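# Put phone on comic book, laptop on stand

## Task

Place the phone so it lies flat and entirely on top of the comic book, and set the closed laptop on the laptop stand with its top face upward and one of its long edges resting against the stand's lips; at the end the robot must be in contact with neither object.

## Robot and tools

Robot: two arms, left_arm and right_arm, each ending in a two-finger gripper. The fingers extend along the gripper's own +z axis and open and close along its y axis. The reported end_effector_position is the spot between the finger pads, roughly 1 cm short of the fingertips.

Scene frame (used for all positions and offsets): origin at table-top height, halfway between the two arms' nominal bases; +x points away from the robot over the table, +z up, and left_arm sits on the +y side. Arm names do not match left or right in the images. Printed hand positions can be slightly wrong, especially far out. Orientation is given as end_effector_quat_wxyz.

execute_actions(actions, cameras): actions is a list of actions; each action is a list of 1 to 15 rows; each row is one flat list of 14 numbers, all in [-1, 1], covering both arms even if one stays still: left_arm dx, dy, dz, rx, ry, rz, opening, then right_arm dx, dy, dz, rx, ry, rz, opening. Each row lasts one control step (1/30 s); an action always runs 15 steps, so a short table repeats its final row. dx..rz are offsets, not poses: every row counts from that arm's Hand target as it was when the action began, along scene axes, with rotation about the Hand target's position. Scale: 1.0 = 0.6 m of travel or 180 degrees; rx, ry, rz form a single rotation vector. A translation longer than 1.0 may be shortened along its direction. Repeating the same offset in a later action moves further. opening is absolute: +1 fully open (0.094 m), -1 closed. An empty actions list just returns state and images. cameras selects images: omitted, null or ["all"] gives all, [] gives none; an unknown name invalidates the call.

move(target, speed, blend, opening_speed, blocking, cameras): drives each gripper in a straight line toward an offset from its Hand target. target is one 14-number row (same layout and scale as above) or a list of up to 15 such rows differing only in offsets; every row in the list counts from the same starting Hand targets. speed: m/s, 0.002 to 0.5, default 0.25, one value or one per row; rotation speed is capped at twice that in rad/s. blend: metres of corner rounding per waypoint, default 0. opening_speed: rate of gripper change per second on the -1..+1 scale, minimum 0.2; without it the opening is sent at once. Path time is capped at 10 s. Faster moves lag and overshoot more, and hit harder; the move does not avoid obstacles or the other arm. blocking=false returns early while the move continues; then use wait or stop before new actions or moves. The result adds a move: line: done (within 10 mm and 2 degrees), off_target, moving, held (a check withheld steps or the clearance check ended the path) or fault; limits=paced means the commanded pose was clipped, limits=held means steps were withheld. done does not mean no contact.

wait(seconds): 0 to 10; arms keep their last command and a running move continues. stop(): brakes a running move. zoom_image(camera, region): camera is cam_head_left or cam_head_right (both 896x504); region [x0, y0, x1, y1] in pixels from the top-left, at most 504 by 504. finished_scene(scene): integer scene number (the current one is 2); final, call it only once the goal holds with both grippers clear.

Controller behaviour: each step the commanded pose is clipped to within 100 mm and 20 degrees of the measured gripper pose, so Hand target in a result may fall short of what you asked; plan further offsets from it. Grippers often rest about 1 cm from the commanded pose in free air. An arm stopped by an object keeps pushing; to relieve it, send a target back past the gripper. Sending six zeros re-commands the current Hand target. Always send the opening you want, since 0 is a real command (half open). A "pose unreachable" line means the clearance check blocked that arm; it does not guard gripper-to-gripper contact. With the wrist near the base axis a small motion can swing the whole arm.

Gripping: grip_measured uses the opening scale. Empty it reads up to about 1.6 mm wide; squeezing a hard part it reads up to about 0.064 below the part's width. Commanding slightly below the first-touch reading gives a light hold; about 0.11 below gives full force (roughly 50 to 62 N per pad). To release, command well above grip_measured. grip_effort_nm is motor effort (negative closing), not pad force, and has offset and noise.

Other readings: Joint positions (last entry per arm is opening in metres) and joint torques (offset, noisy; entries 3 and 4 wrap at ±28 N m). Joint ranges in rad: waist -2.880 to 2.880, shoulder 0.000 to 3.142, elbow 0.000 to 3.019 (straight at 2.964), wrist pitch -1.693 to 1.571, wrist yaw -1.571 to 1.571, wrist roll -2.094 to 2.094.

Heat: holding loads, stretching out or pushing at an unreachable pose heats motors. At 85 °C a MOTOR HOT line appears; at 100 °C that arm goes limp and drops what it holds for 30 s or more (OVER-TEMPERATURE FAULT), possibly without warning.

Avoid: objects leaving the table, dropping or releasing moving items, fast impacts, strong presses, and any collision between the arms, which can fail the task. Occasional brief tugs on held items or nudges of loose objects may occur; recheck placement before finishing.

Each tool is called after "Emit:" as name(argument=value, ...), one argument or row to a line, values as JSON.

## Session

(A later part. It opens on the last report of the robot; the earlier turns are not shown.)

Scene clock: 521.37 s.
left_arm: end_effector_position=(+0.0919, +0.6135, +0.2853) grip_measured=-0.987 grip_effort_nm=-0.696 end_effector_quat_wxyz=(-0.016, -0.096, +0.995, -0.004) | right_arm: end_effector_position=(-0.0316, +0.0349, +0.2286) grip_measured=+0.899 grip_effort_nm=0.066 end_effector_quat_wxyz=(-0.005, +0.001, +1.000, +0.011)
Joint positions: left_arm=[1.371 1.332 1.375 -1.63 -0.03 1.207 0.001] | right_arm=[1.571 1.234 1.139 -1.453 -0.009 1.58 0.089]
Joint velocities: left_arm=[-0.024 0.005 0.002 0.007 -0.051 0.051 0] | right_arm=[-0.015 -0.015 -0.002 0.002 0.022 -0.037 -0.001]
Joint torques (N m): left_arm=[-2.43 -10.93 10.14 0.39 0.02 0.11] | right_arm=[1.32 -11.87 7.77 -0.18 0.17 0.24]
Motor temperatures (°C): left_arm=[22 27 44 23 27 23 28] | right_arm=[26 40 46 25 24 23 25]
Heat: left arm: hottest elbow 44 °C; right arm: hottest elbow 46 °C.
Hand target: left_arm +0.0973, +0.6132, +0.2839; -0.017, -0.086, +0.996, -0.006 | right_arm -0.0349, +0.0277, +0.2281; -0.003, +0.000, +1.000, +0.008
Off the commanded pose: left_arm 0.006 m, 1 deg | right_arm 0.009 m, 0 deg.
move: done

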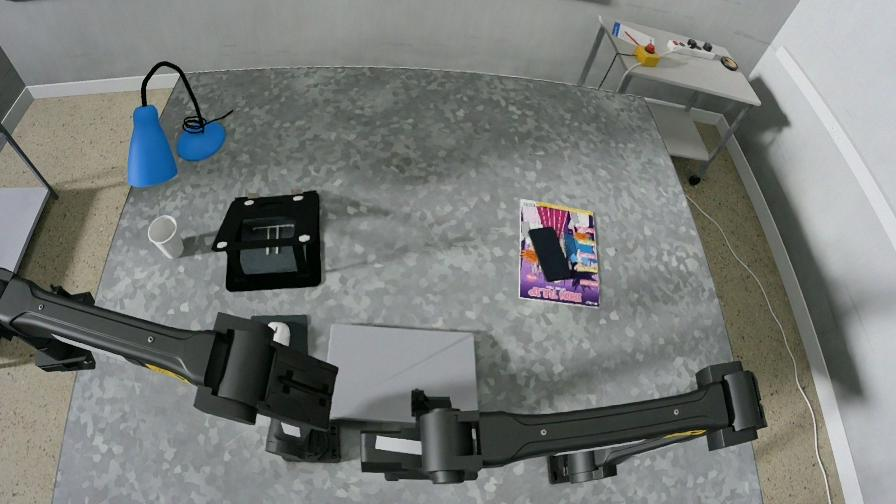

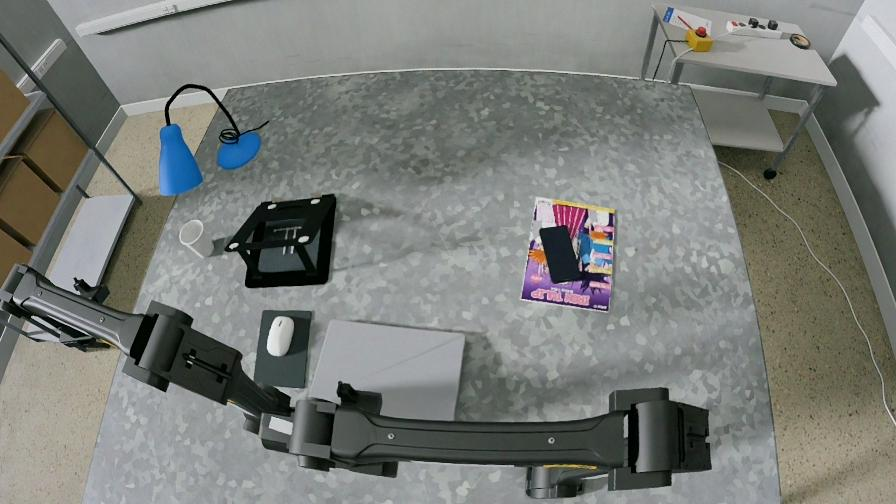

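Emit:
move(
  target=[0,0,0,0,0,0,-1,0,0.04,-0.34,0,0,0,0.9],
  speed=0.15,
)

Emit:
zoom_image(
  camera="cam_head_left",
  region=[300, 310, 500, 500],
)

Emit:
zoom_image(
  camera="cam_head_right",
  region=[280, 310, 480, 500],
)

Scene clock: 525.47 s.
left_arm: end_effector_position=(+0.0919, +0.6135, +0.2853) grip_measured=-0.987 grip_effort_nm=-0.696 end_effector_quat_wxyz=(-0.016, -0.096, +0.995, -0.004) | right_arm: end_effector_position=(-0.0317, +0.0532, +0.0351) grip_measured=+0.899 grip_effort_nm=0.061 end_effector_quat_wxyz=(-0.005, +0.002, +1.000, +0.019)
Joint positions: left_arm=[1.371 1.332 1.375 -1.63 -0.03 1.207 0.001] | right_arm=[1.571 1.475 0.818 -0.876 -0.009 1.58 0.089]
Joint velocities: left_arm=[-0.005 -0.015 -0.002 0.012 0.037 -0.007 0] | right_arm=[-0.005 -0.015 -0.007 0.007 0.007 -0.022 -0.001]
Joint torques (N m): left_arm=[-3.31 -10.34 10.11 0.23 -0.02 0.09] | right_arm=[0.56 -10.46 6.16 0.55 0.17 0.13]
Motor temperatures (°C): left_arm=[22 27 44 23 27 23 28] | right_arm=[26 40 46 25 24 23 25]
Heat: left arm: hottest elbow 44 °C; right arm: hottest elbow 46 °C.
Hand target: left_arm +0.0973, +0.6132, +0.2839; -0.017, -0.086, +0.996, -0.006 | right_arm -0.0319, +0.0495, +0.0240; -0.003, +0.000, +1.000, +0.008
Off the commanded pose: left_arm 0.006 m, 1 deg | right_arm 0.012 m, 1 deg.
move: off_target (right_arm)

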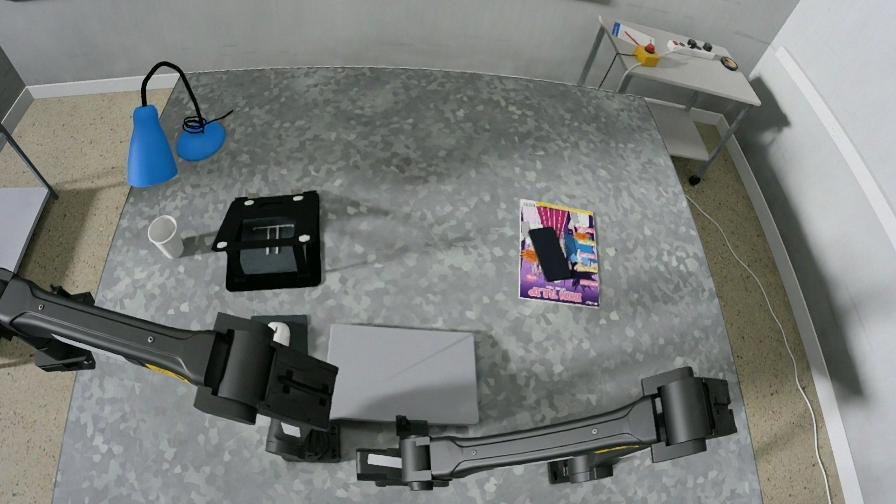

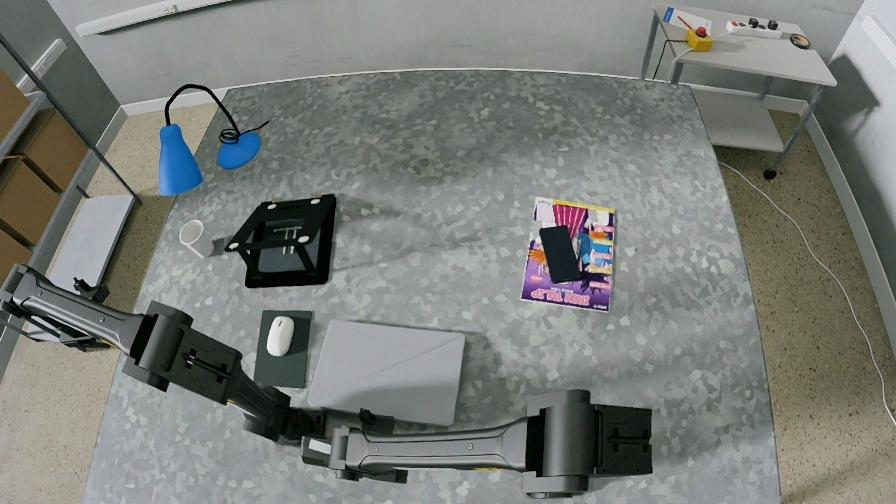

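Scaled by 2.520.

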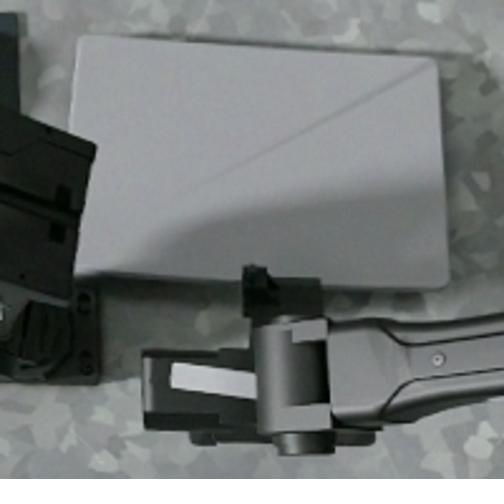

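Scaled by 2.520.

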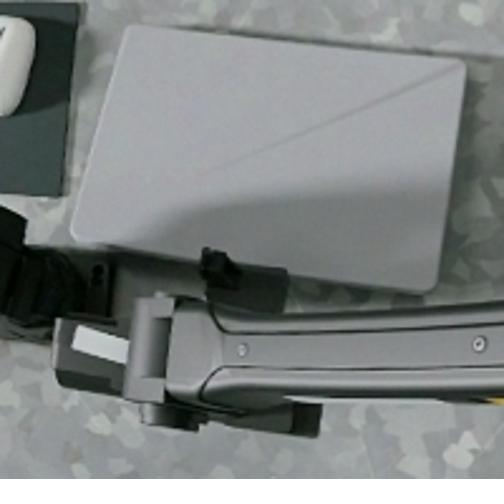

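Emit:
move(
  target=[
    [0,0,0,0,0,0,-1,0,0,-0.03,0,0,0,0.9],
    [0,0,0,0,0,0,-1,0.05,0,-0.015,0,0,0,0.9],
    [0,0,0,0,0,0,-1,0.28,0,-0.015,0,0,0,0.9],
  ],
  speed=0.12,
)

Emit:
zoom_image(
  camera="cam_head_left",
  region=[300, 210, 540, 450],
)

Scene clock: 532.23 s.
left_arm: end_effector_position=(+0.0919, +0.6135, +0.2853) grip_measured=-0.987 grip_effort_nm=-0.701 end_effector_quat_wxyz=(-0.016, -0.096, +0.995, -0.004) | right_arm: end_effector_position=(+0.1162, +0.0306, +0.0124) grip_measured=+0.899 grip_effort_nm=0.061 end_effector_quat_wxyz=(-0.011, -0.006, +1.000, +0.003)
Joint positions: left_arm=[1.371 1.332 1.375 -1.63 -0.03 1.207 0.001] | right_arm=[1.156 1.559 0.839 -0.855 -0.023 1.15 0.089]
Joint velocities: left_arm=[-0.015 -0.015 -0.017 0.002 -0.022 0.037 -0.001] | right_arm=[-0.015 0.005 0.007 -0.012 -0.051 0.022 0]
Joint torques (N m): left_arm=[-2.78 -11.28 10.18 0.18 0.03 0.09] | right_arm=[-1.26 -11.11 10.48 -0.03 0.42 0.03]
Motor temperatures (°C): left_arm=[22 27 43 23 27 23 28] | right_arm=[26 40 46 25 24 23 25]
Heat: left arm: hottest elbow 43 °C; right arm: hottest elbow 46 °C.
Hand target: left_arm +0.0973, +0.6132, +0.2839; -0.017, -0.086, +0.996, -0.006 | right_arm +0.1372, +0.0481, +0.0168; -0.003, +0.000, +1.000, +0.011
Off the commanded pose: left_arm 0.006 m, 1 deg | right_arm 0.028 m, 1 deg.
move: off_target (right_arm)

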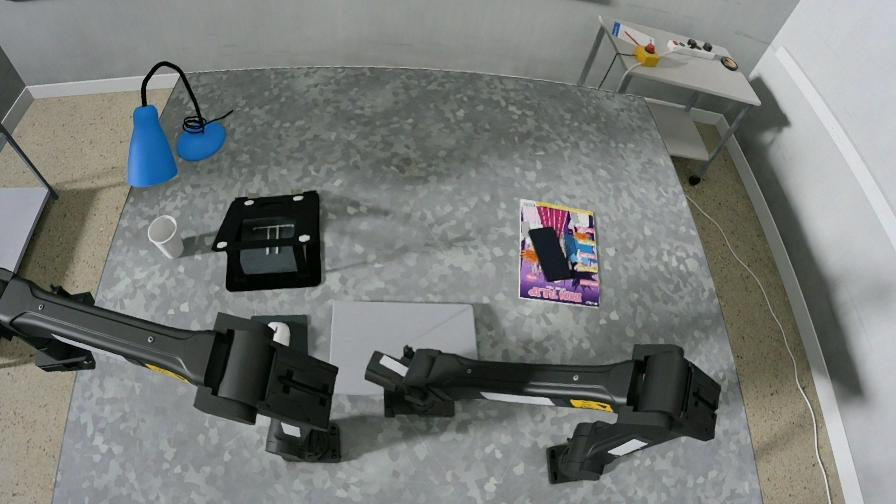

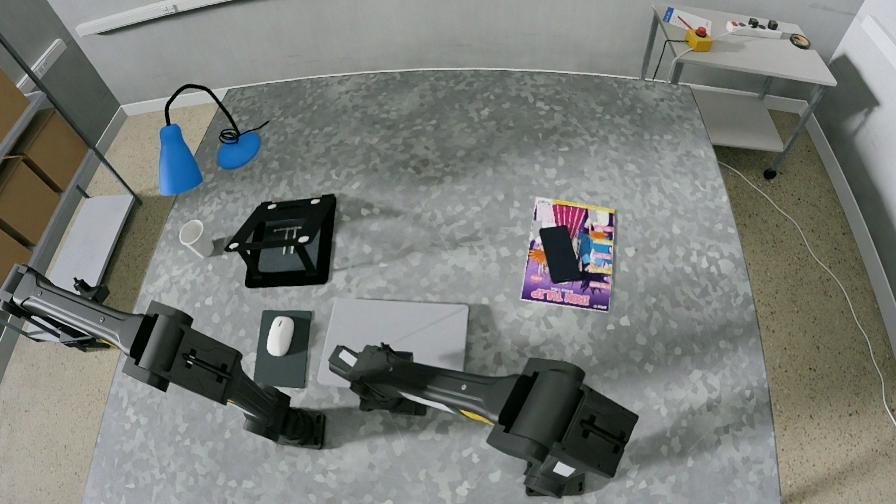

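Scaled by 2.100.

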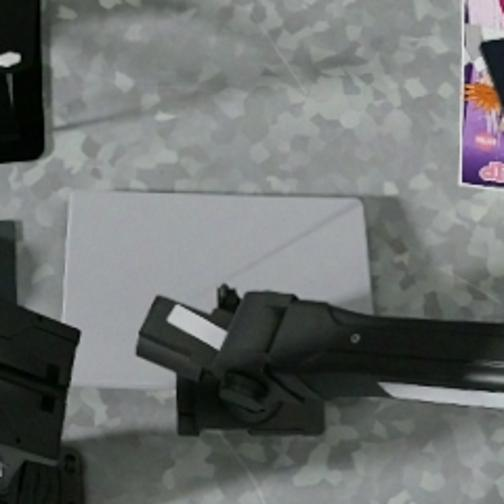

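Emit:
move(
  target=[0,0,0,0,0,0,-1,0.12,0.0,-0.005,0,0,0,0.9],
  speed=0.12,
  cameras=["cam_head_left"],
)

Emit:
zoom_image(
  camera="cam_head_left",
  region=[300, 210, 540, 450],
)

Scene clock: 536.40 s.
left_arm: end_effector_position=(+0.0919, +0.6135, +0.2853) grip_measured=-0.987 grip_effort_nm=-0.696 end_effector_quat_wxyz=(-0.016, -0.096, +0.995, -0.004) | right_arm: end_effector_position=(+0.1806, +0.0315, +0.0149) grip_measured=+0.899 grip_effort_nm=0.056 end_effector_quat_wxyz=(-0.015, -0.009, +1.000, +0.005)
Joint positions: left_arm=[1.371 1.332 1.375 -1.63 -0.03 1.207 0.001] | right_arm=[1.006 1.625 0.931 -0.885 -0.031 0.993 0.089]
Joint velocities: left_arm=[-0.015 -0.005 0.007 -0.012 0.037 -0.022 0] | right_arm=[-0.015 -0.005 -0.012 0.017 -0.007 0.022 0]
Joint torques (N m): left_arm=[-3.08 -10.99 10.06 0.18 0.02 0.03] | right_arm=[-1.67 -11.16 11.18 0.5 0.59 0.05]
Motor temperatures (°C): left_arm=[22 27 43 23 27 23 28] | right_arm=[26 40 47 25 24 23 25]
Heat: left arm: hottest elbow 43 °C; right arm: hottest elbow 47 °C.
Hand target: left_arm +0.0973, +0.6132, +0.2839; -0.017, -0.086, +0.996, -0.006 | right_arm +0.2097, +0.0474, +0.0144; -0.002, +0.001, +1.000, +0.012
Off the commanded pose: left_arm 0.006 m, 1 deg | right_arm 0.033 m, 2 deg.
move: off_target (right_arm)
Images, in order (width x height): cam_head_left 896x504.

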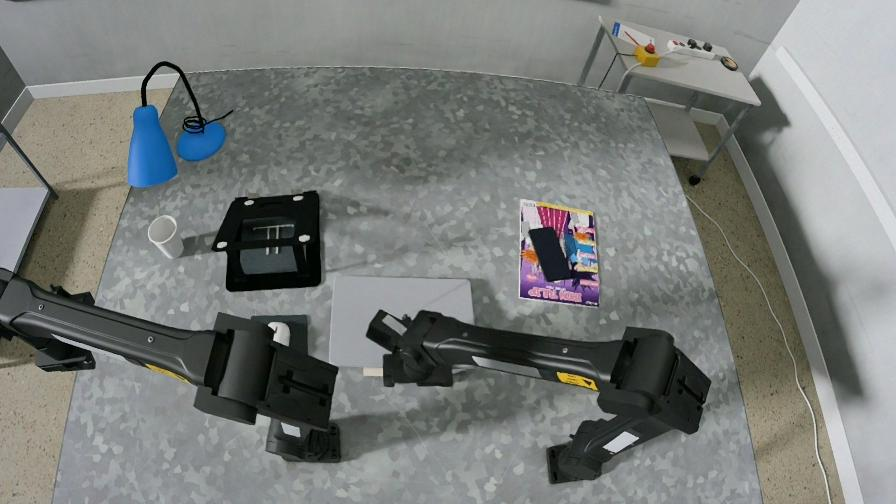

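Scaled by 2.100.

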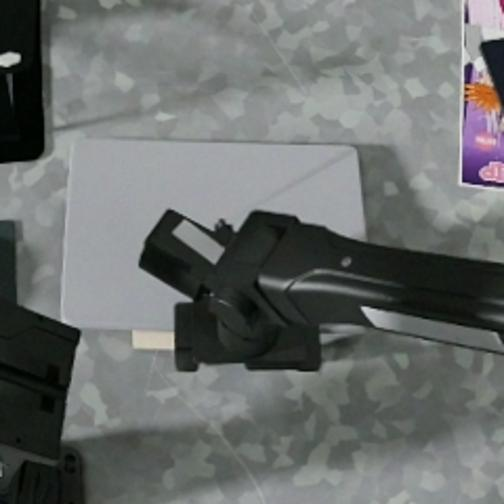

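Emit:
zoom_image(
  camera="cam_head_left",
  region=[340, 330, 420, 400],
)

Emit:
execute_actions(
  actions=[],
)

Emit:
zoom_image(
  camera="cam_head_right",
  region=[310, 270, 480, 400],
)

Scaled by 6.300.

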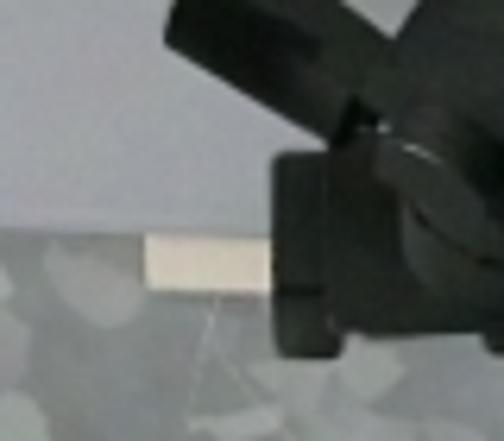

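Scene clock: 538.90 s.
left_arm: end_effector_position=(+0.0919, +0.6135, +0.2853) grip_measured=-0.987 grip_effort_nm=-0.696 end_effector_quat_wxyz=(-0.016, -0.096, +0.995, -0.004) | right_arm: end_effector_position=(+0.1807, +0.0316, +0.0150) grip_measured=+0.899 grip_effort_nm=0.061 end_effector_quat_wxyz=(-0.015, -0.009, +1.000, +0.005)
Joint positions: left_arm=[1.371 1.332 1.375 -1.63 -0.03 1.207 0.001] | right_arm=[1.006 1.625 0.931 -0.885 -0.031 0.993 0.089]
Joint velocities: left_arm=[-0.015 -0.005 -0.002 0.012 0.022 -0.007 0] | right_arm=[-0.005 -0.005 0.017 0.002 -0.066 0.037 -0.001]
Joint torques (N m): left_arm=[-2.67 -11.52 10.06 0.31 0.07 0.11] | right_arm=[-1.73 -11.46 11.11 0.44 0.59 0.05]
Motor temperatures (°C): left_arm=[22 27 43 23 27 23 28] | right_arm=[26 40 47 25 24 23 25]
Heat: left arm: hottest elbow 43 °C; right arm: hottest elbow 47 °C.
Hand target: left_arm +0.0973, +0.6132, +0.2839; -0.017, -0.086, +0.996, -0.006 | right_arm +0.2097, +0.0475, +0.0145; -0.002, +0.000, +1.000, +0.012
Tool commands: left_gripper/opening=-1.0 right_gripper/opening=+0.9
Off the commanded pose: left_arm 0.006 m, 1 deg | right_arm 0.033 m, 2 deg.

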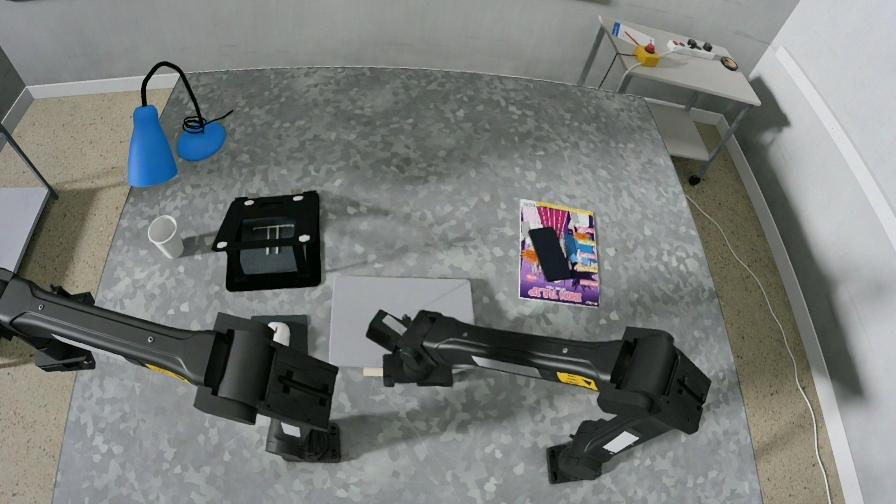

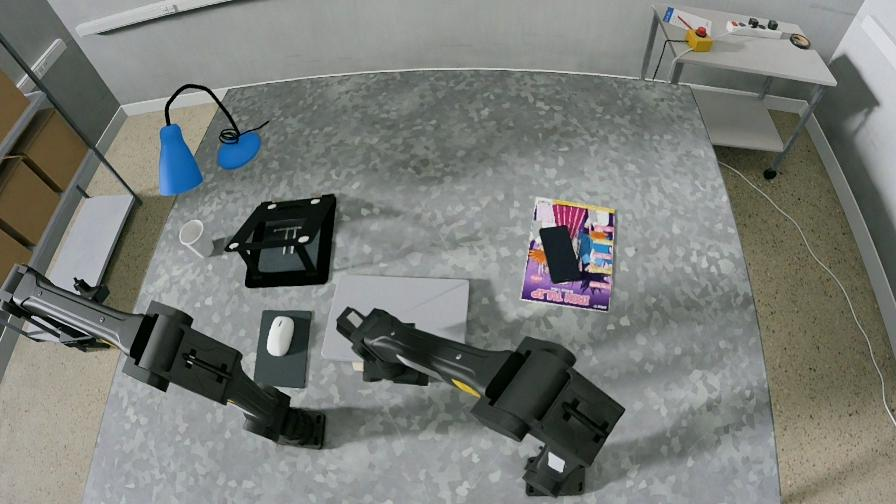

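Scaled by 2.965.

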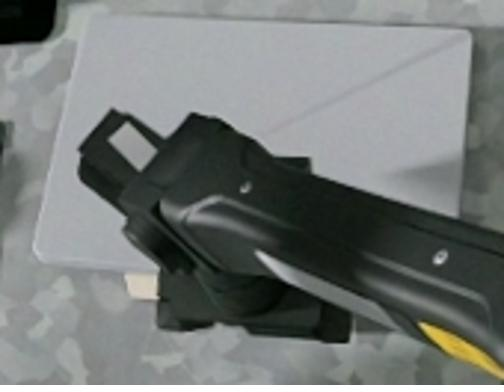

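Emit:
move(
  target=[
    [0,0,0,0,0,0,-1,-0.13,0,0.03,0,0,0,0.9],
    [0,0,0,0,0,0,-1,-0.13,0,0.35,0,0,0,0.9],
    [0,0,0,0,0,0,-1,0.0,-0.5,0.4,0,0,0,0.9],
  ],
  blend=0.03,
)

Emit:
zoom_image(
  camera="cam_head_left",
  region=[310, 250, 500, 400],
)

Emit:
zoom_image(
  camera="cam_head_right",
  region=[300, 250, 490, 400],
)

Scene clock: 548.07 s.
left_arm: end_effector_position=(+0.0919, +0.6135, +0.2853) grip_measured=-0.987 grip_effort_nm=-0.696 end_effector_quat_wxyz=(-0.016, -0.096, +0.995, -0.004) | right_arm: end_effector_position=(+0.2099, -0.2463, +0.2599) grip_measured=+0.899 grip_effort_nm=0.056 end_effector_quat_wxyz=(+0.009, -0.002, +1.000, +0.014)
Joint positions: left_arm=[1.371 1.332 1.375 -1.63 -0.03 1.207 0.001] | right_arm=[0.248 0.96 1.028 -1.615 -0.023 0.249 0.089]
Joint velocities: left_arm=[-0.005 -0.005 -0.012 -0.002 -0.051 -0.007 -0.001] | right_arm=[-0.015 -0.015 0.002 -0.007 -0.11 -0.066 -0.001]
Joint torques (N m): left_arm=[-2.9 -10.58 10.04 0.43 0 0.07] | right_arm=[-0.32 -5.83 8.66 -0.16 -0.06 0.09]
Motor temperatures (°C): left_arm=[22 27 42 23 27 23 28] | right_arm=[26 39 48 25 24 23 25]
Heat: left arm: hottest elbow 42 °C; right arm: hottest elbow 48 °C.
Hand target: left_arm +0.0973, +0.6132, +0.2839; -0.017, -0.086, +0.996, -0.006 | right_arm +0.2079, -0.2498, +0.2589; +0.003, +0.000, +1.000, +0.014
Off the commanded pose: left_arm 0.006 m, 1 deg | right_arm 0.008 m, 1 deg.
move: done

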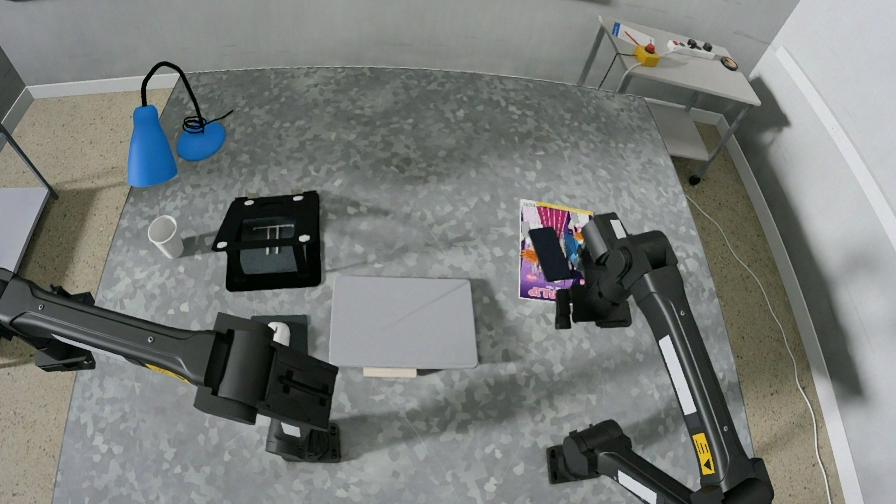

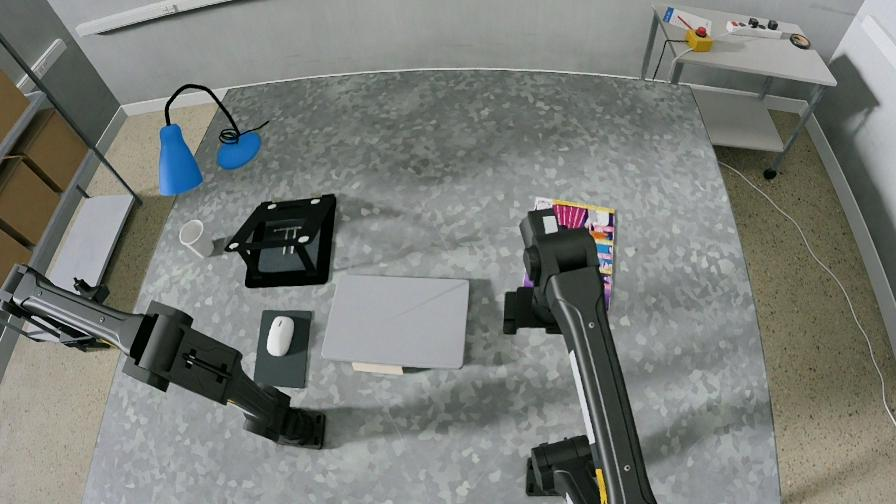

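Scaled by 2.653.

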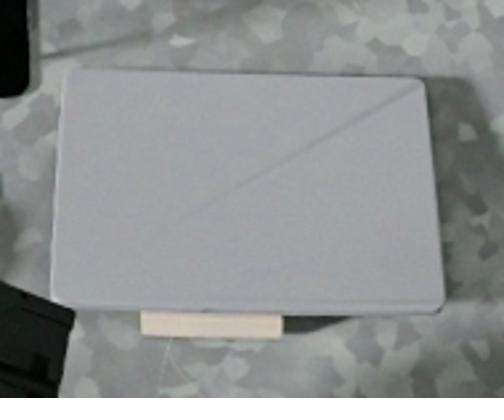

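Scaled by 2.653.

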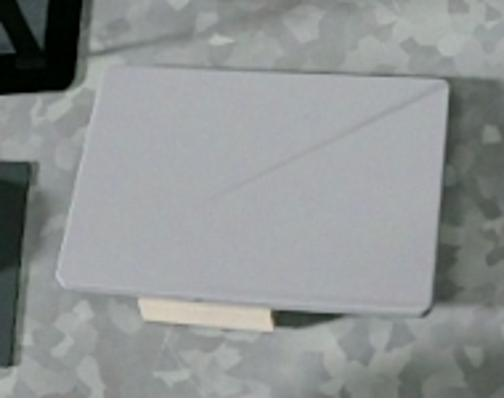

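Emit:
zoom_image(
  camera="cam_head_left",
  region=[320, 340, 490, 390],
)

Emit:
zoom_image(
  camera="cam_head_right",
  region=[310, 335, 480, 385],
)

Emit:
zoom_image(
  camera="cam_head_right",
  region=[320, 260, 490, 310],
)

Scaled by 2.965.

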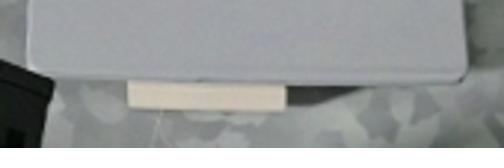

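Scaled by 2.965.

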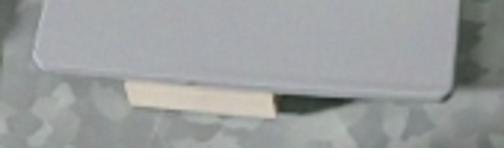

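Scaled by 2.965.

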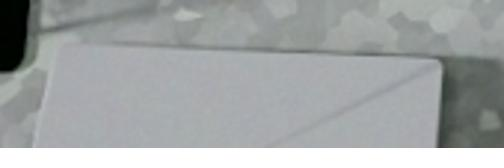

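Emit:
move(
  target=[-0.41,0.12,0.03,0,0,0.15,-1,0,0,0,0,0,0,0.9],
  cameras=[],
)

Emit:
move(
  target=[
    [0,0,0,0,0,0,-1,-0.2,0.3,0,0,0,0,0.9],
    [0,0,0,0,0,0,-1,-0.33,0.57,0,0,0,0,0.9],
  ],
  blend=0.03,
)

Scene clock: 597.63 s.
left_arm: end_effector_position=(-0.1419, +0.6738, +0.2766) grip_measured=-0.987 grip_effort_nm=-0.696 end_effector_quat_wxyz=(-0.017, -0.319, +0.947, -0.032) | right_arm: end_effector_position=(+0.2099, -0.2464, +0.2599) grip_measured=+0.899 grip_effort_nm=0.056 end_effector_quat_wxyz=(+0.009, -0.002, +1.000, +0.014)
Joint positions: left_arm=[1.914 1.595 1.633 -1.672 -0.036 1.293 0.001] | right_arm=[0.247 0.96 1.028 -1.615 -0.023 0.249 0.089]
Joint velocities: left_arm=[-0.005 -0.015 -0.002 -0.017 0.022 -0.051 0] | right_arm=[0.005 -0.005 0.007 -0.012 0.007 0.037 0]
Joint torques (N m): left_arm=[-0.44 -14.97 16.43 -0.09 0.01 0.14] | right_arm=[-0.44 -5.89 8.68 -0.16 -0.05 0.09]
Motor temperatures (°C): left_arm=[22 27 41 23 27 23 28] | right_arm=[26 37 48 25 24 23 25]
Heat: left arm: hottest elbow 41 °C; right arm: hottest elbow 48 °C.
Hand target: left_arm -0.1488, +0.6876, +0.2994; -0.017, -0.316, +0.948, -0.012 | right_arm +0.2080, -0.2499, +0.2589; +0.003, +0.001, +1.000, +0.014
Off the commanded pose: left_arm 0.029 m, 3 deg | right_arm 0.004 m, 1 deg.
joint sent to its limit (left arm) — joint 4 (wrist pitch), lower limit. The joint targets still meet the commanded pose.
move: off_target (left_arm)
No camera images: "cameras" was empty.

Scene clock: 600.13 s.
left_arm: end_effector_position=(-0.1419, +0.6738, +0.2766) grip_measured=-0.987 grip_effort_nm=-0.691 end_effector_quat_wxyz=(-0.017, -0.318, +0.947, -0.032) | right_arm: end_effector_position=(+0.0099, +0.0762, +0.2387) grip_measured=+0.899 grip_effort_nm=0.056 end_effector_quat_wxyz=(-0.006, +0.001, +1.000, -0.008)
Joint positions: left_arm=[1.914 1.595 1.633 -1.672 -0.036 1.293 0.001] | right_arm=[1.463 1.371 1.291 -1.507 -0.011 1.47 0.089]
Joint velocities: left_arm=[-0.015 -0.005 -0.027 0.002 -0.022 -0.007 0] | right_arm=[-0.005 -0.005 -0.007 0.012 -0.007 0.037 0]
Joint torques (N m): left_arm=[-1.14 -14.8 16.36 -0.27 0.02 0.11] | right_arm=[1.14 -11.52 13.04 0.02 0.16 0.2]
Motor temperatures (°C): left_arm=[22 27 41 23 27 23 28] | right_arm=[26 37 48 25 24 23 25]
Heat: left arm: hottest elbow 41 °C; right arm: hottest elbow 48 °C.
Hand target: left_arm -0.1488, +0.6876, +0.2994; -0.017, -0.316, +0.949, -0.012 | right_arm +0.0087, +0.0954, +0.2526; -0.003, +0.000, +1.000, +0.009
Off the commanded pose: left_arm 0.028 m, 2 deg | right_arm 0.026 m, 3 deg.
joint sent to its limit (left arm) — joint 4 (wrist pitch), lower limit. The joint targets still meet the commanded pose.
move: off_target (left_arm, right_arm)

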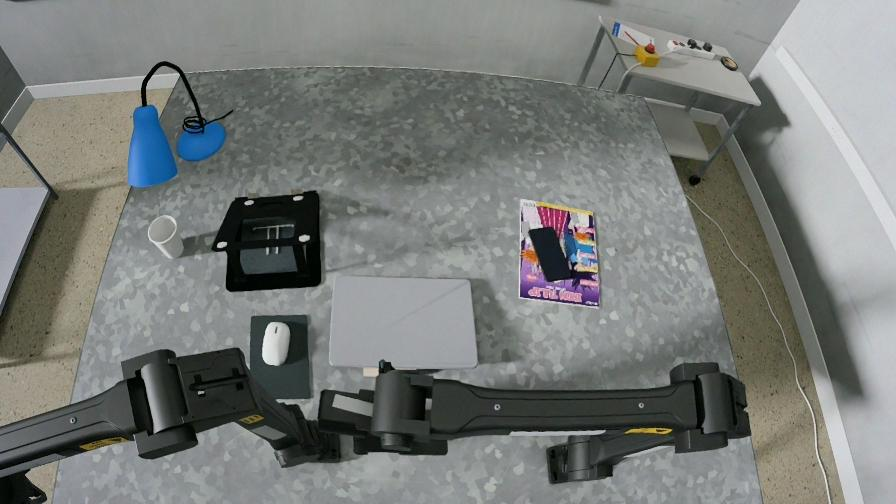

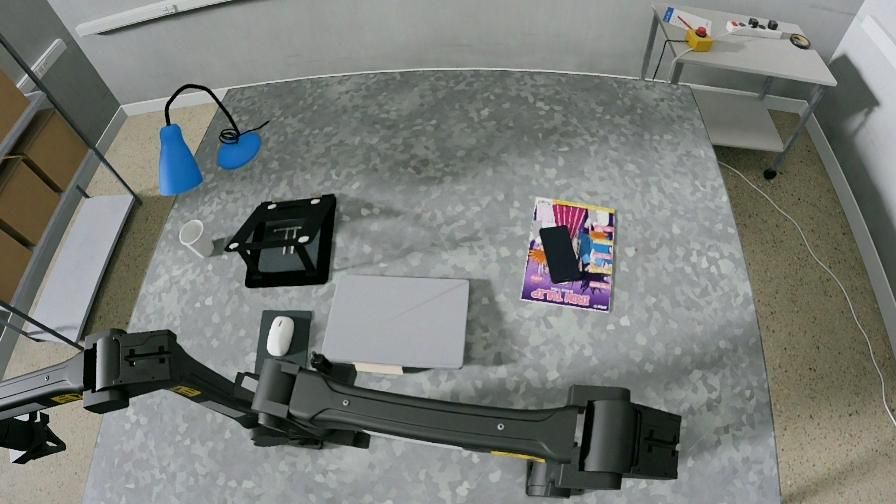

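Emit:
move(
  target=[
    [0,0,0,0,0,0,-1,0.06,0.02,-0.39,0,0,0,0.9],
    [0,0,0,0,0,0,-1,0.2,0.02,-0.4,0,0,0,0.9],
  ],
  speed=0.15,
)

Emit:
zoom_image(
  camera="cam_head_left",
  region=[310, 250, 500, 440],
)

Emit:
zoom_image(
  camera="cam_head_right",
  region=[300, 250, 490, 440],
)

Scene clock: 606.83 s.
left_arm: end_effector_position=(-0.1419, +0.6738, +0.2766) grip_measured=-0.987 grip_effort_nm=-0.696 end_effector_quat_wxyz=(-0.017, -0.318, +0.947, -0.032) | right_arm: end_effector_position=(+0.1217, +0.0843, +0.0134) grip_measured=+0.899 grip_effort_nm=0.056 end_effector_quat_wxyz=(-0.006, +0.001, +1.000, +0.000)
Joint positions: left_arm=[1.914 1.595 1.633 -1.672 -0.036 1.293 0.001] | right_arm=[1.199 1.673 0.991 -0.893 -0.012 1.207 0.089]
Joint velocities: left_arm=[0.005 -0.015 0.002 -0.007 -0.081 0.081 0] | right_arm=[0.005 -0.005 0.002 -0.002 0.007 -0.007 -0.001]
Joint torques (N m): left_arm=[-1.49 -15.33 16.16 -0.28 0.03 0.18] | right_arm=[0.03 -13.57 10.1 0.34 0.08 0.15]
Motor temperatures (°C): left_arm=[22 27 42 23 27 23 28] | right_arm=[26 37 49 25 24 23 25]
Heat: left arm: hottest elbow 42 °C; right arm: hottest elbow 49 °C.
Hand target: left_arm -0.1488, +0.6876, +0.2994; -0.017, -0.316, +0.949, -0.012 | right_arm +0.1325, +0.1034, +0.0138; -0.003, +0.001, +1.000, +0.010
Off the commanded pose: left_arm 0.028 m, 2 deg | right_arm 0.024 m, 1 deg.
joint sent to its limit (left arm) — joint 4 (wrist pitch), lower limit. The joint targets still meet the commanded pose.
move: off_target (left_arm, right_arm)

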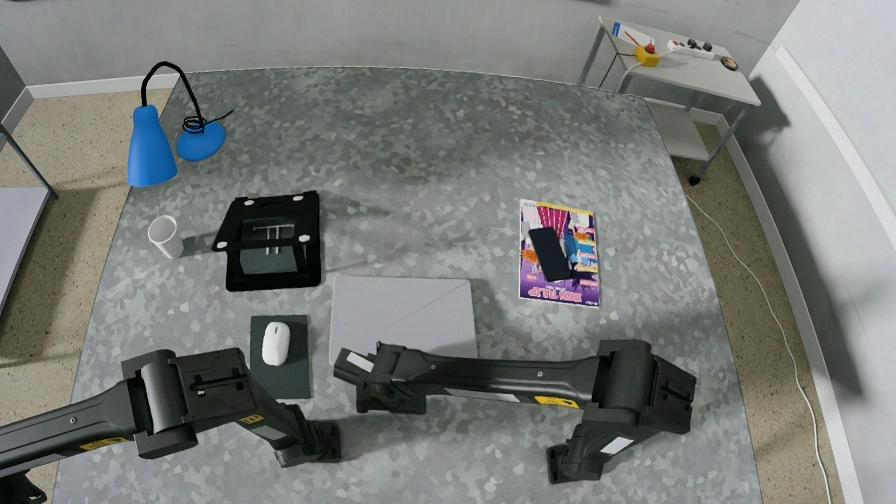

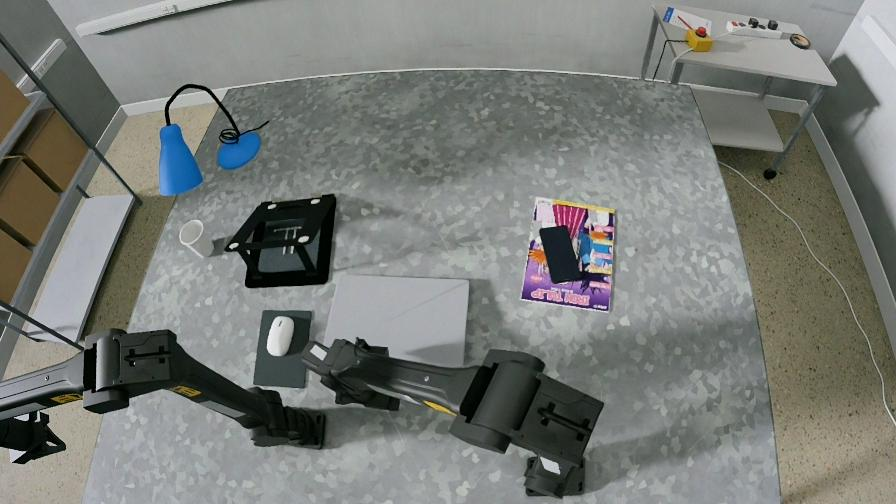

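Scaled by 2.653.

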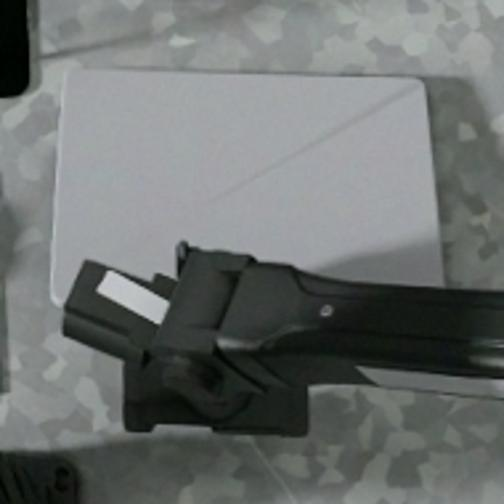

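Scaled by 2.653.

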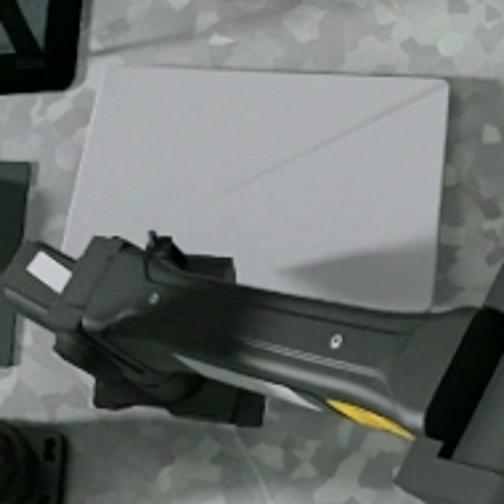

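Emit:
move(
  target=[0,0,0,0,0,0,-1,0.27,-0.01,-0.005,0,0,0,0.9],
  speed=0.12,
)

Emit:
zoom_image(
  camera="cam_head_left",
  region=[310, 210, 500, 400],
)

Emit:
zoom_image(
  camera="cam_head_right",
  region=[300, 210, 490, 400],
)

Scene clock: 612.47 s.
left_arm: end_effector_position=(-0.1419, +0.6738, +0.2766) grip_measured=-0.987 grip_effort_nm=-0.696 end_effector_quat_wxyz=(-0.017, -0.318, +0.947, -0.032) | right_arm: end_effector_position=(+0.2631, +0.0842, +0.0155) grip_measured=+0.899 grip_effort_nm=0.051 end_effector_quat_wxyz=(-0.016, +0.000, +1.000, +0.007)
Joint positions: left_arm=[1.914 1.595 1.633 -1.672 -0.036 1.293 0.001] | right_arm=[0.92 1.82 1.208 -0.967 -0.033 0.925 0.089]
Joint velocities: left_arm=[0.005 -0.005 -0.012 -0.012 -0.007 0.066 0.001] | right_arm=[-0.005 -0.005 0.002 0.002 0.022 0.007 0]
Joint torques (N m): left_arm=[-0.91 -14.8 16.31 -0.32 0.04 0.11] | right_arm=[-1.55 -15.62 11.77 0.2 0.63 -0.11]
Motor temperatures (°C): left_arm=[22 28 43 23 27 23 28] | right_arm=[26 37 50 25 24 23 25]
Heat: left arm: hottest elbow 43 °C; right arm: hottest elbow 50 °C.
Hand target: left_arm -0.1488, +0.6876, +0.2994; -0.017, -0.316, +0.949, -0.012 | right_arm +0.2951, +0.0959, +0.0121; -0.001, +0.000, +1.000, +0.012
Off the commanded pose: left_arm 0.028 m, 2 deg | right_arm 0.034 m, 2 deg.
joint sent to its limit (left arm) — joint 4 (wrist pitch), lower limit. The joint targets still meet the commanded pose.
move: off_target (left_arm, right_arm)

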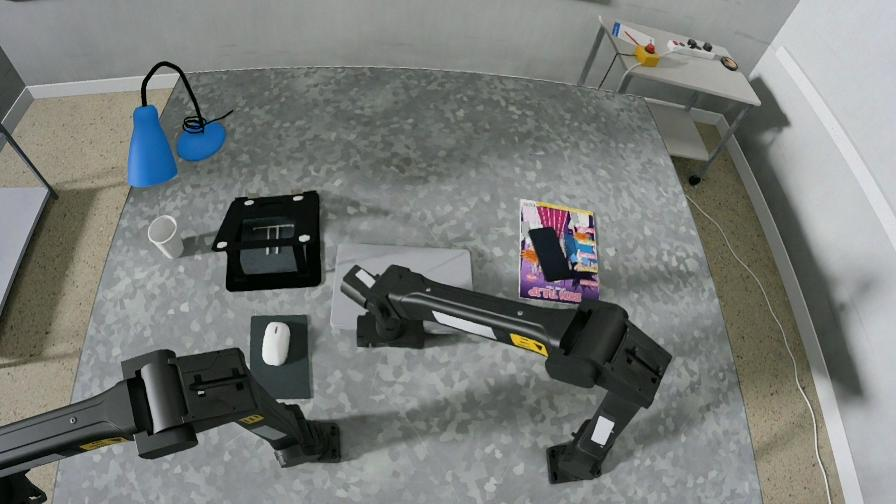

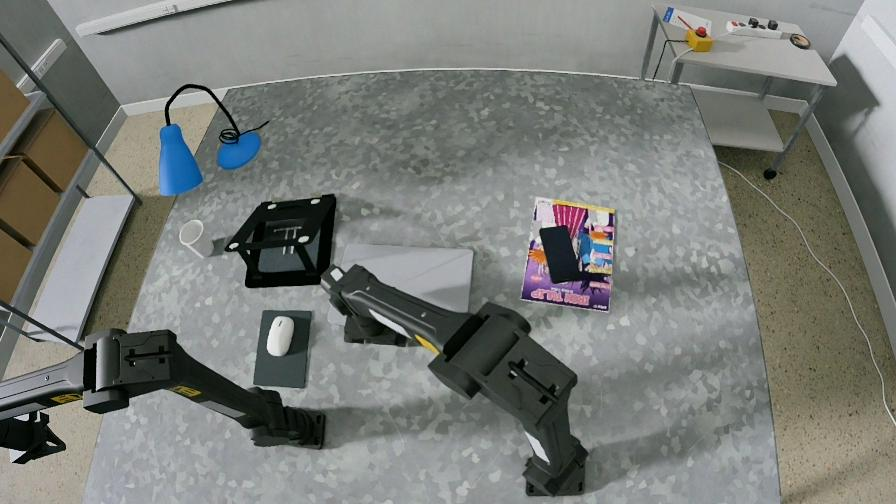

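Scaled by 2.653.

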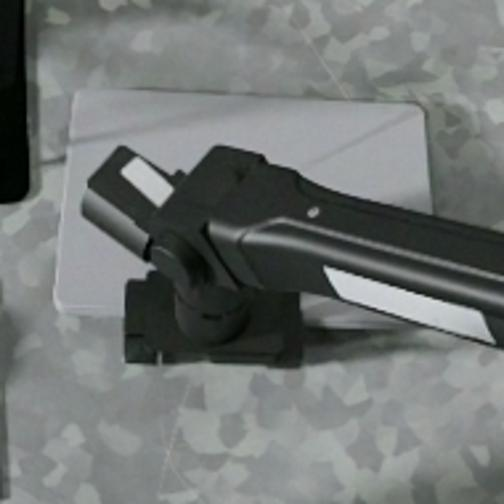

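Scaled by 2.653.

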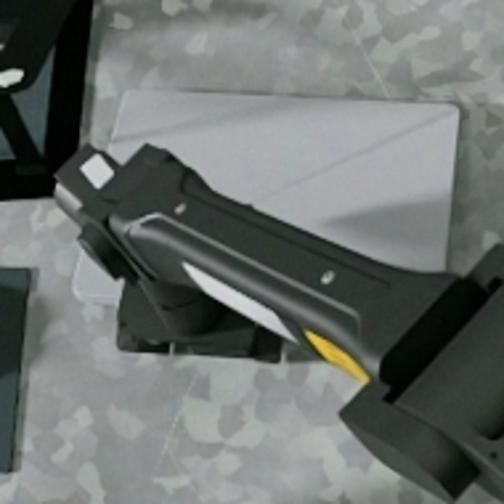

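Emit:
move(
  target=[
    [0,0,0,0,0,0,-1,-0.15,0,0.03,0,0,0,0.9],
    [0,0,0,0,0,0,-1,-0.15,0,0.38,0,0,0,0.9],
    [0,0,0,0,0,0,-1,-0.1,-0.55,0.38,0,0,0,0.9],
  ],
  blend=0.03,
  cameras=[],
)

Emit:
move(
  target=[0.58,-0.55,0.02,0,0,0,0.9,0,0,0,0,0,0,0.9],
)

Emit:
zoom_image(
  camera="cam_head_left",
  region=[310, 210, 500, 400],
)

Emit:
zoom_image(
  camera="cam_head_right",
  region=[300, 210, 490, 400],
)

Scene clock: 621.43 s.
left_arm: end_effector_position=(-0.1419, +0.6738, +0.2766) grip_measured=-0.987 grip_effort_nm=-0.691 end_effector_quat_wxyz=(-0.017, -0.318, +0.947, -0.032) | right_arm: end_effector_position=(+0.2385, -0.2254, +0.2486) grip_measured=+0.899 grip_effort_nm=0.056 end_effector_quat_wxyz=(+0.010, -0.002, +1.000, +0.015)
Joint positions: left_arm=[1.914 1.595 1.633 -1.672 -0.036 1.293 0.001] | right_arm=[0.295 1.048 1.053 -1.547 -0.023 0.296 0.089]
Joint velocities: left_arm=[0.005 -0.015 0.002 0.002 0.007 -0.007 0] | right_arm=[0.005 0.005 0.002 -0.007 0.022 0.095 0.001]
Joint torques (N m): left_arm=[-1.2 -15.56 16.35 -0.13 0 0.15] | right_arm=[-0.44 -7.88 7.88 -0.14 -0.05 0.04]
Motor temperatures (°C): left_arm=[22 28 44 23 26 23 28] | right_arm=[26 37 49 25 24 23 25]
Heat: left arm: hottest elbow 44 °C; right arm: hottest elbow 49 °C.
Hand target: left_arm -0.1488, +0.6876, +0.2994; -0.017, -0.316, +0.949, -0.012 | right_arm +0.2329, -0.2306, +0.2451; +0.002, +0.000, +1.000, +0.014
Off the commanded pose: left_arm 0.028 m, 2 deg | right_arm 0.013 m, 1 deg.
joint sent to its limit (left arm) — joint 4 (wrist pitch), lower limit. The joint targets still meet the commanded pose.
move: off_target (left_arm, right_arm)
No camera images: "cameras" was empty.

Scene clock: 624.60 s.
left_arm: end_effector_position=(+0.1966, +0.3567, +0.3138) grip_measured=+0.898 grip_effort_nm=0.125 end_effector_quat_wxyz=(+0.106, -0.317, +0.942, +0.027) | right_arm: end_effector_position=(+0.2384, -0.2255, +0.2486) grip_measured=+0.899 grip_effort_nm=0.056 end_effector_quat_wxyz=(+0.010, -0.002, +1.000, +0.015)
Joint positions: left_arm=[0.589 0.727 1.049 -1.673 0.009 -0.031 0.089] | right_arm=[0.295 1.048 1.053 -1.547 -0.023 0.296 0.089]
Joint velocities: left_arm=[-0.005 -0.005 0.002 -0.022 -0.022 -0.066 0] | right_arm=[0.005 -0.005 -0.002 0.007 -0.081 -0.051 0]
Joint torques (N m): left_arm=[-2.14 -1.08 10.81 0.59 -0.06 -0.07] | right_arm=[-0.38 -8.12 7.84 -0.16 -0.04 0.08]
Motor temperatures (°C): left_arm=[22 28 43 23 26 23 28] | right_arm=[26 37 48 25 24 23 25]
Heat: left arm: hottest elbow 43 °C; right arm: hottest elbow 48 °C.
Hand target: left_arm +0.1981, +0.3546, +0.3162; -0.011, -0.317, +0.948, -0.011 | right_arm +0.2329, -0.2306, +0.2451; +0.002, +0.000, +1.000, +0.014
Off the commanded pose: left_arm 0.004 m, 15 deg | right_arm 0.008 m, 1 deg.
joint sent to its limit (left arm) — joint 4 (wrist pitch), lower limit. The joint targets are off in position and orientation.
move: off_target (left_arm)

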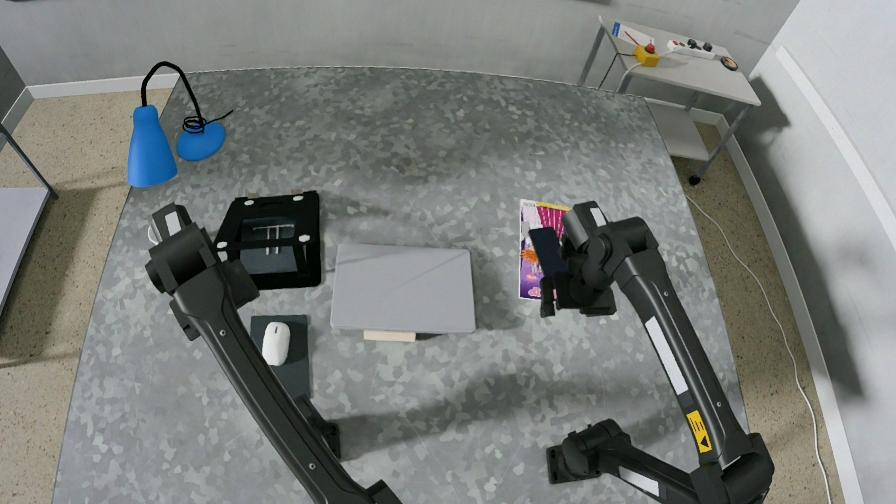

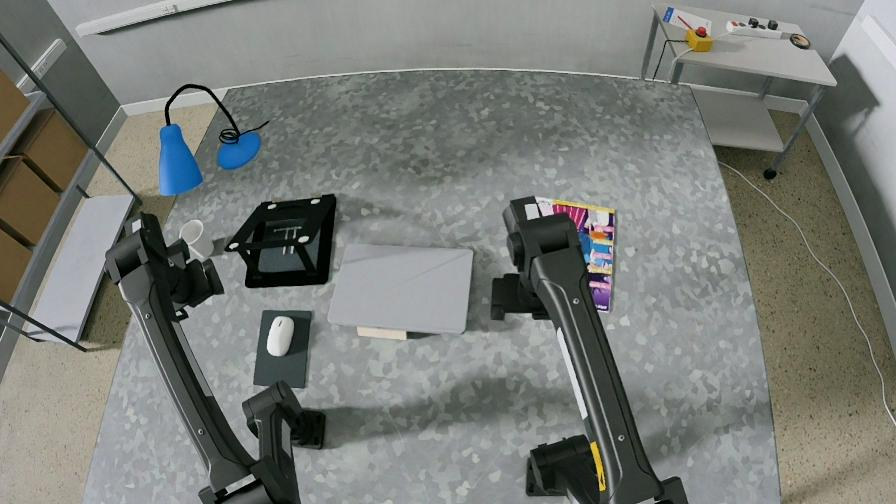

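Scaled by 2.653.

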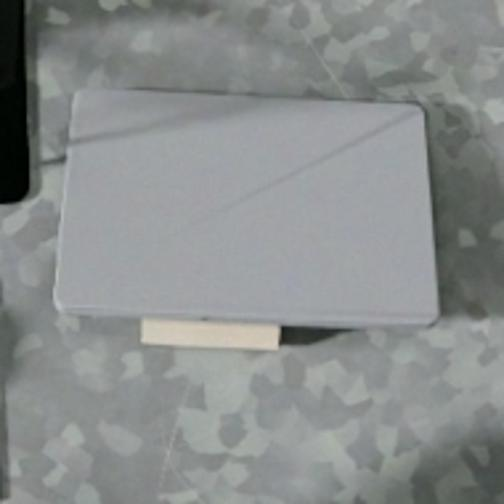

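Scaled by 2.653.

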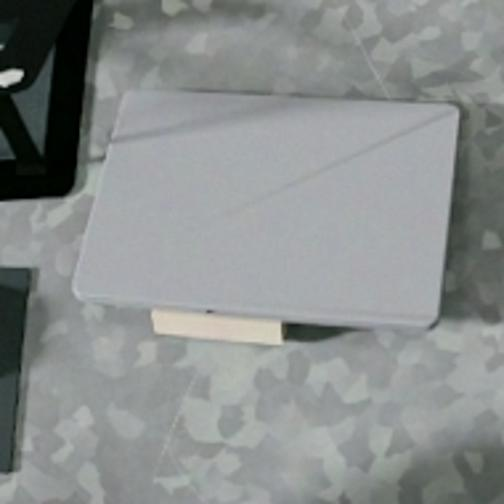

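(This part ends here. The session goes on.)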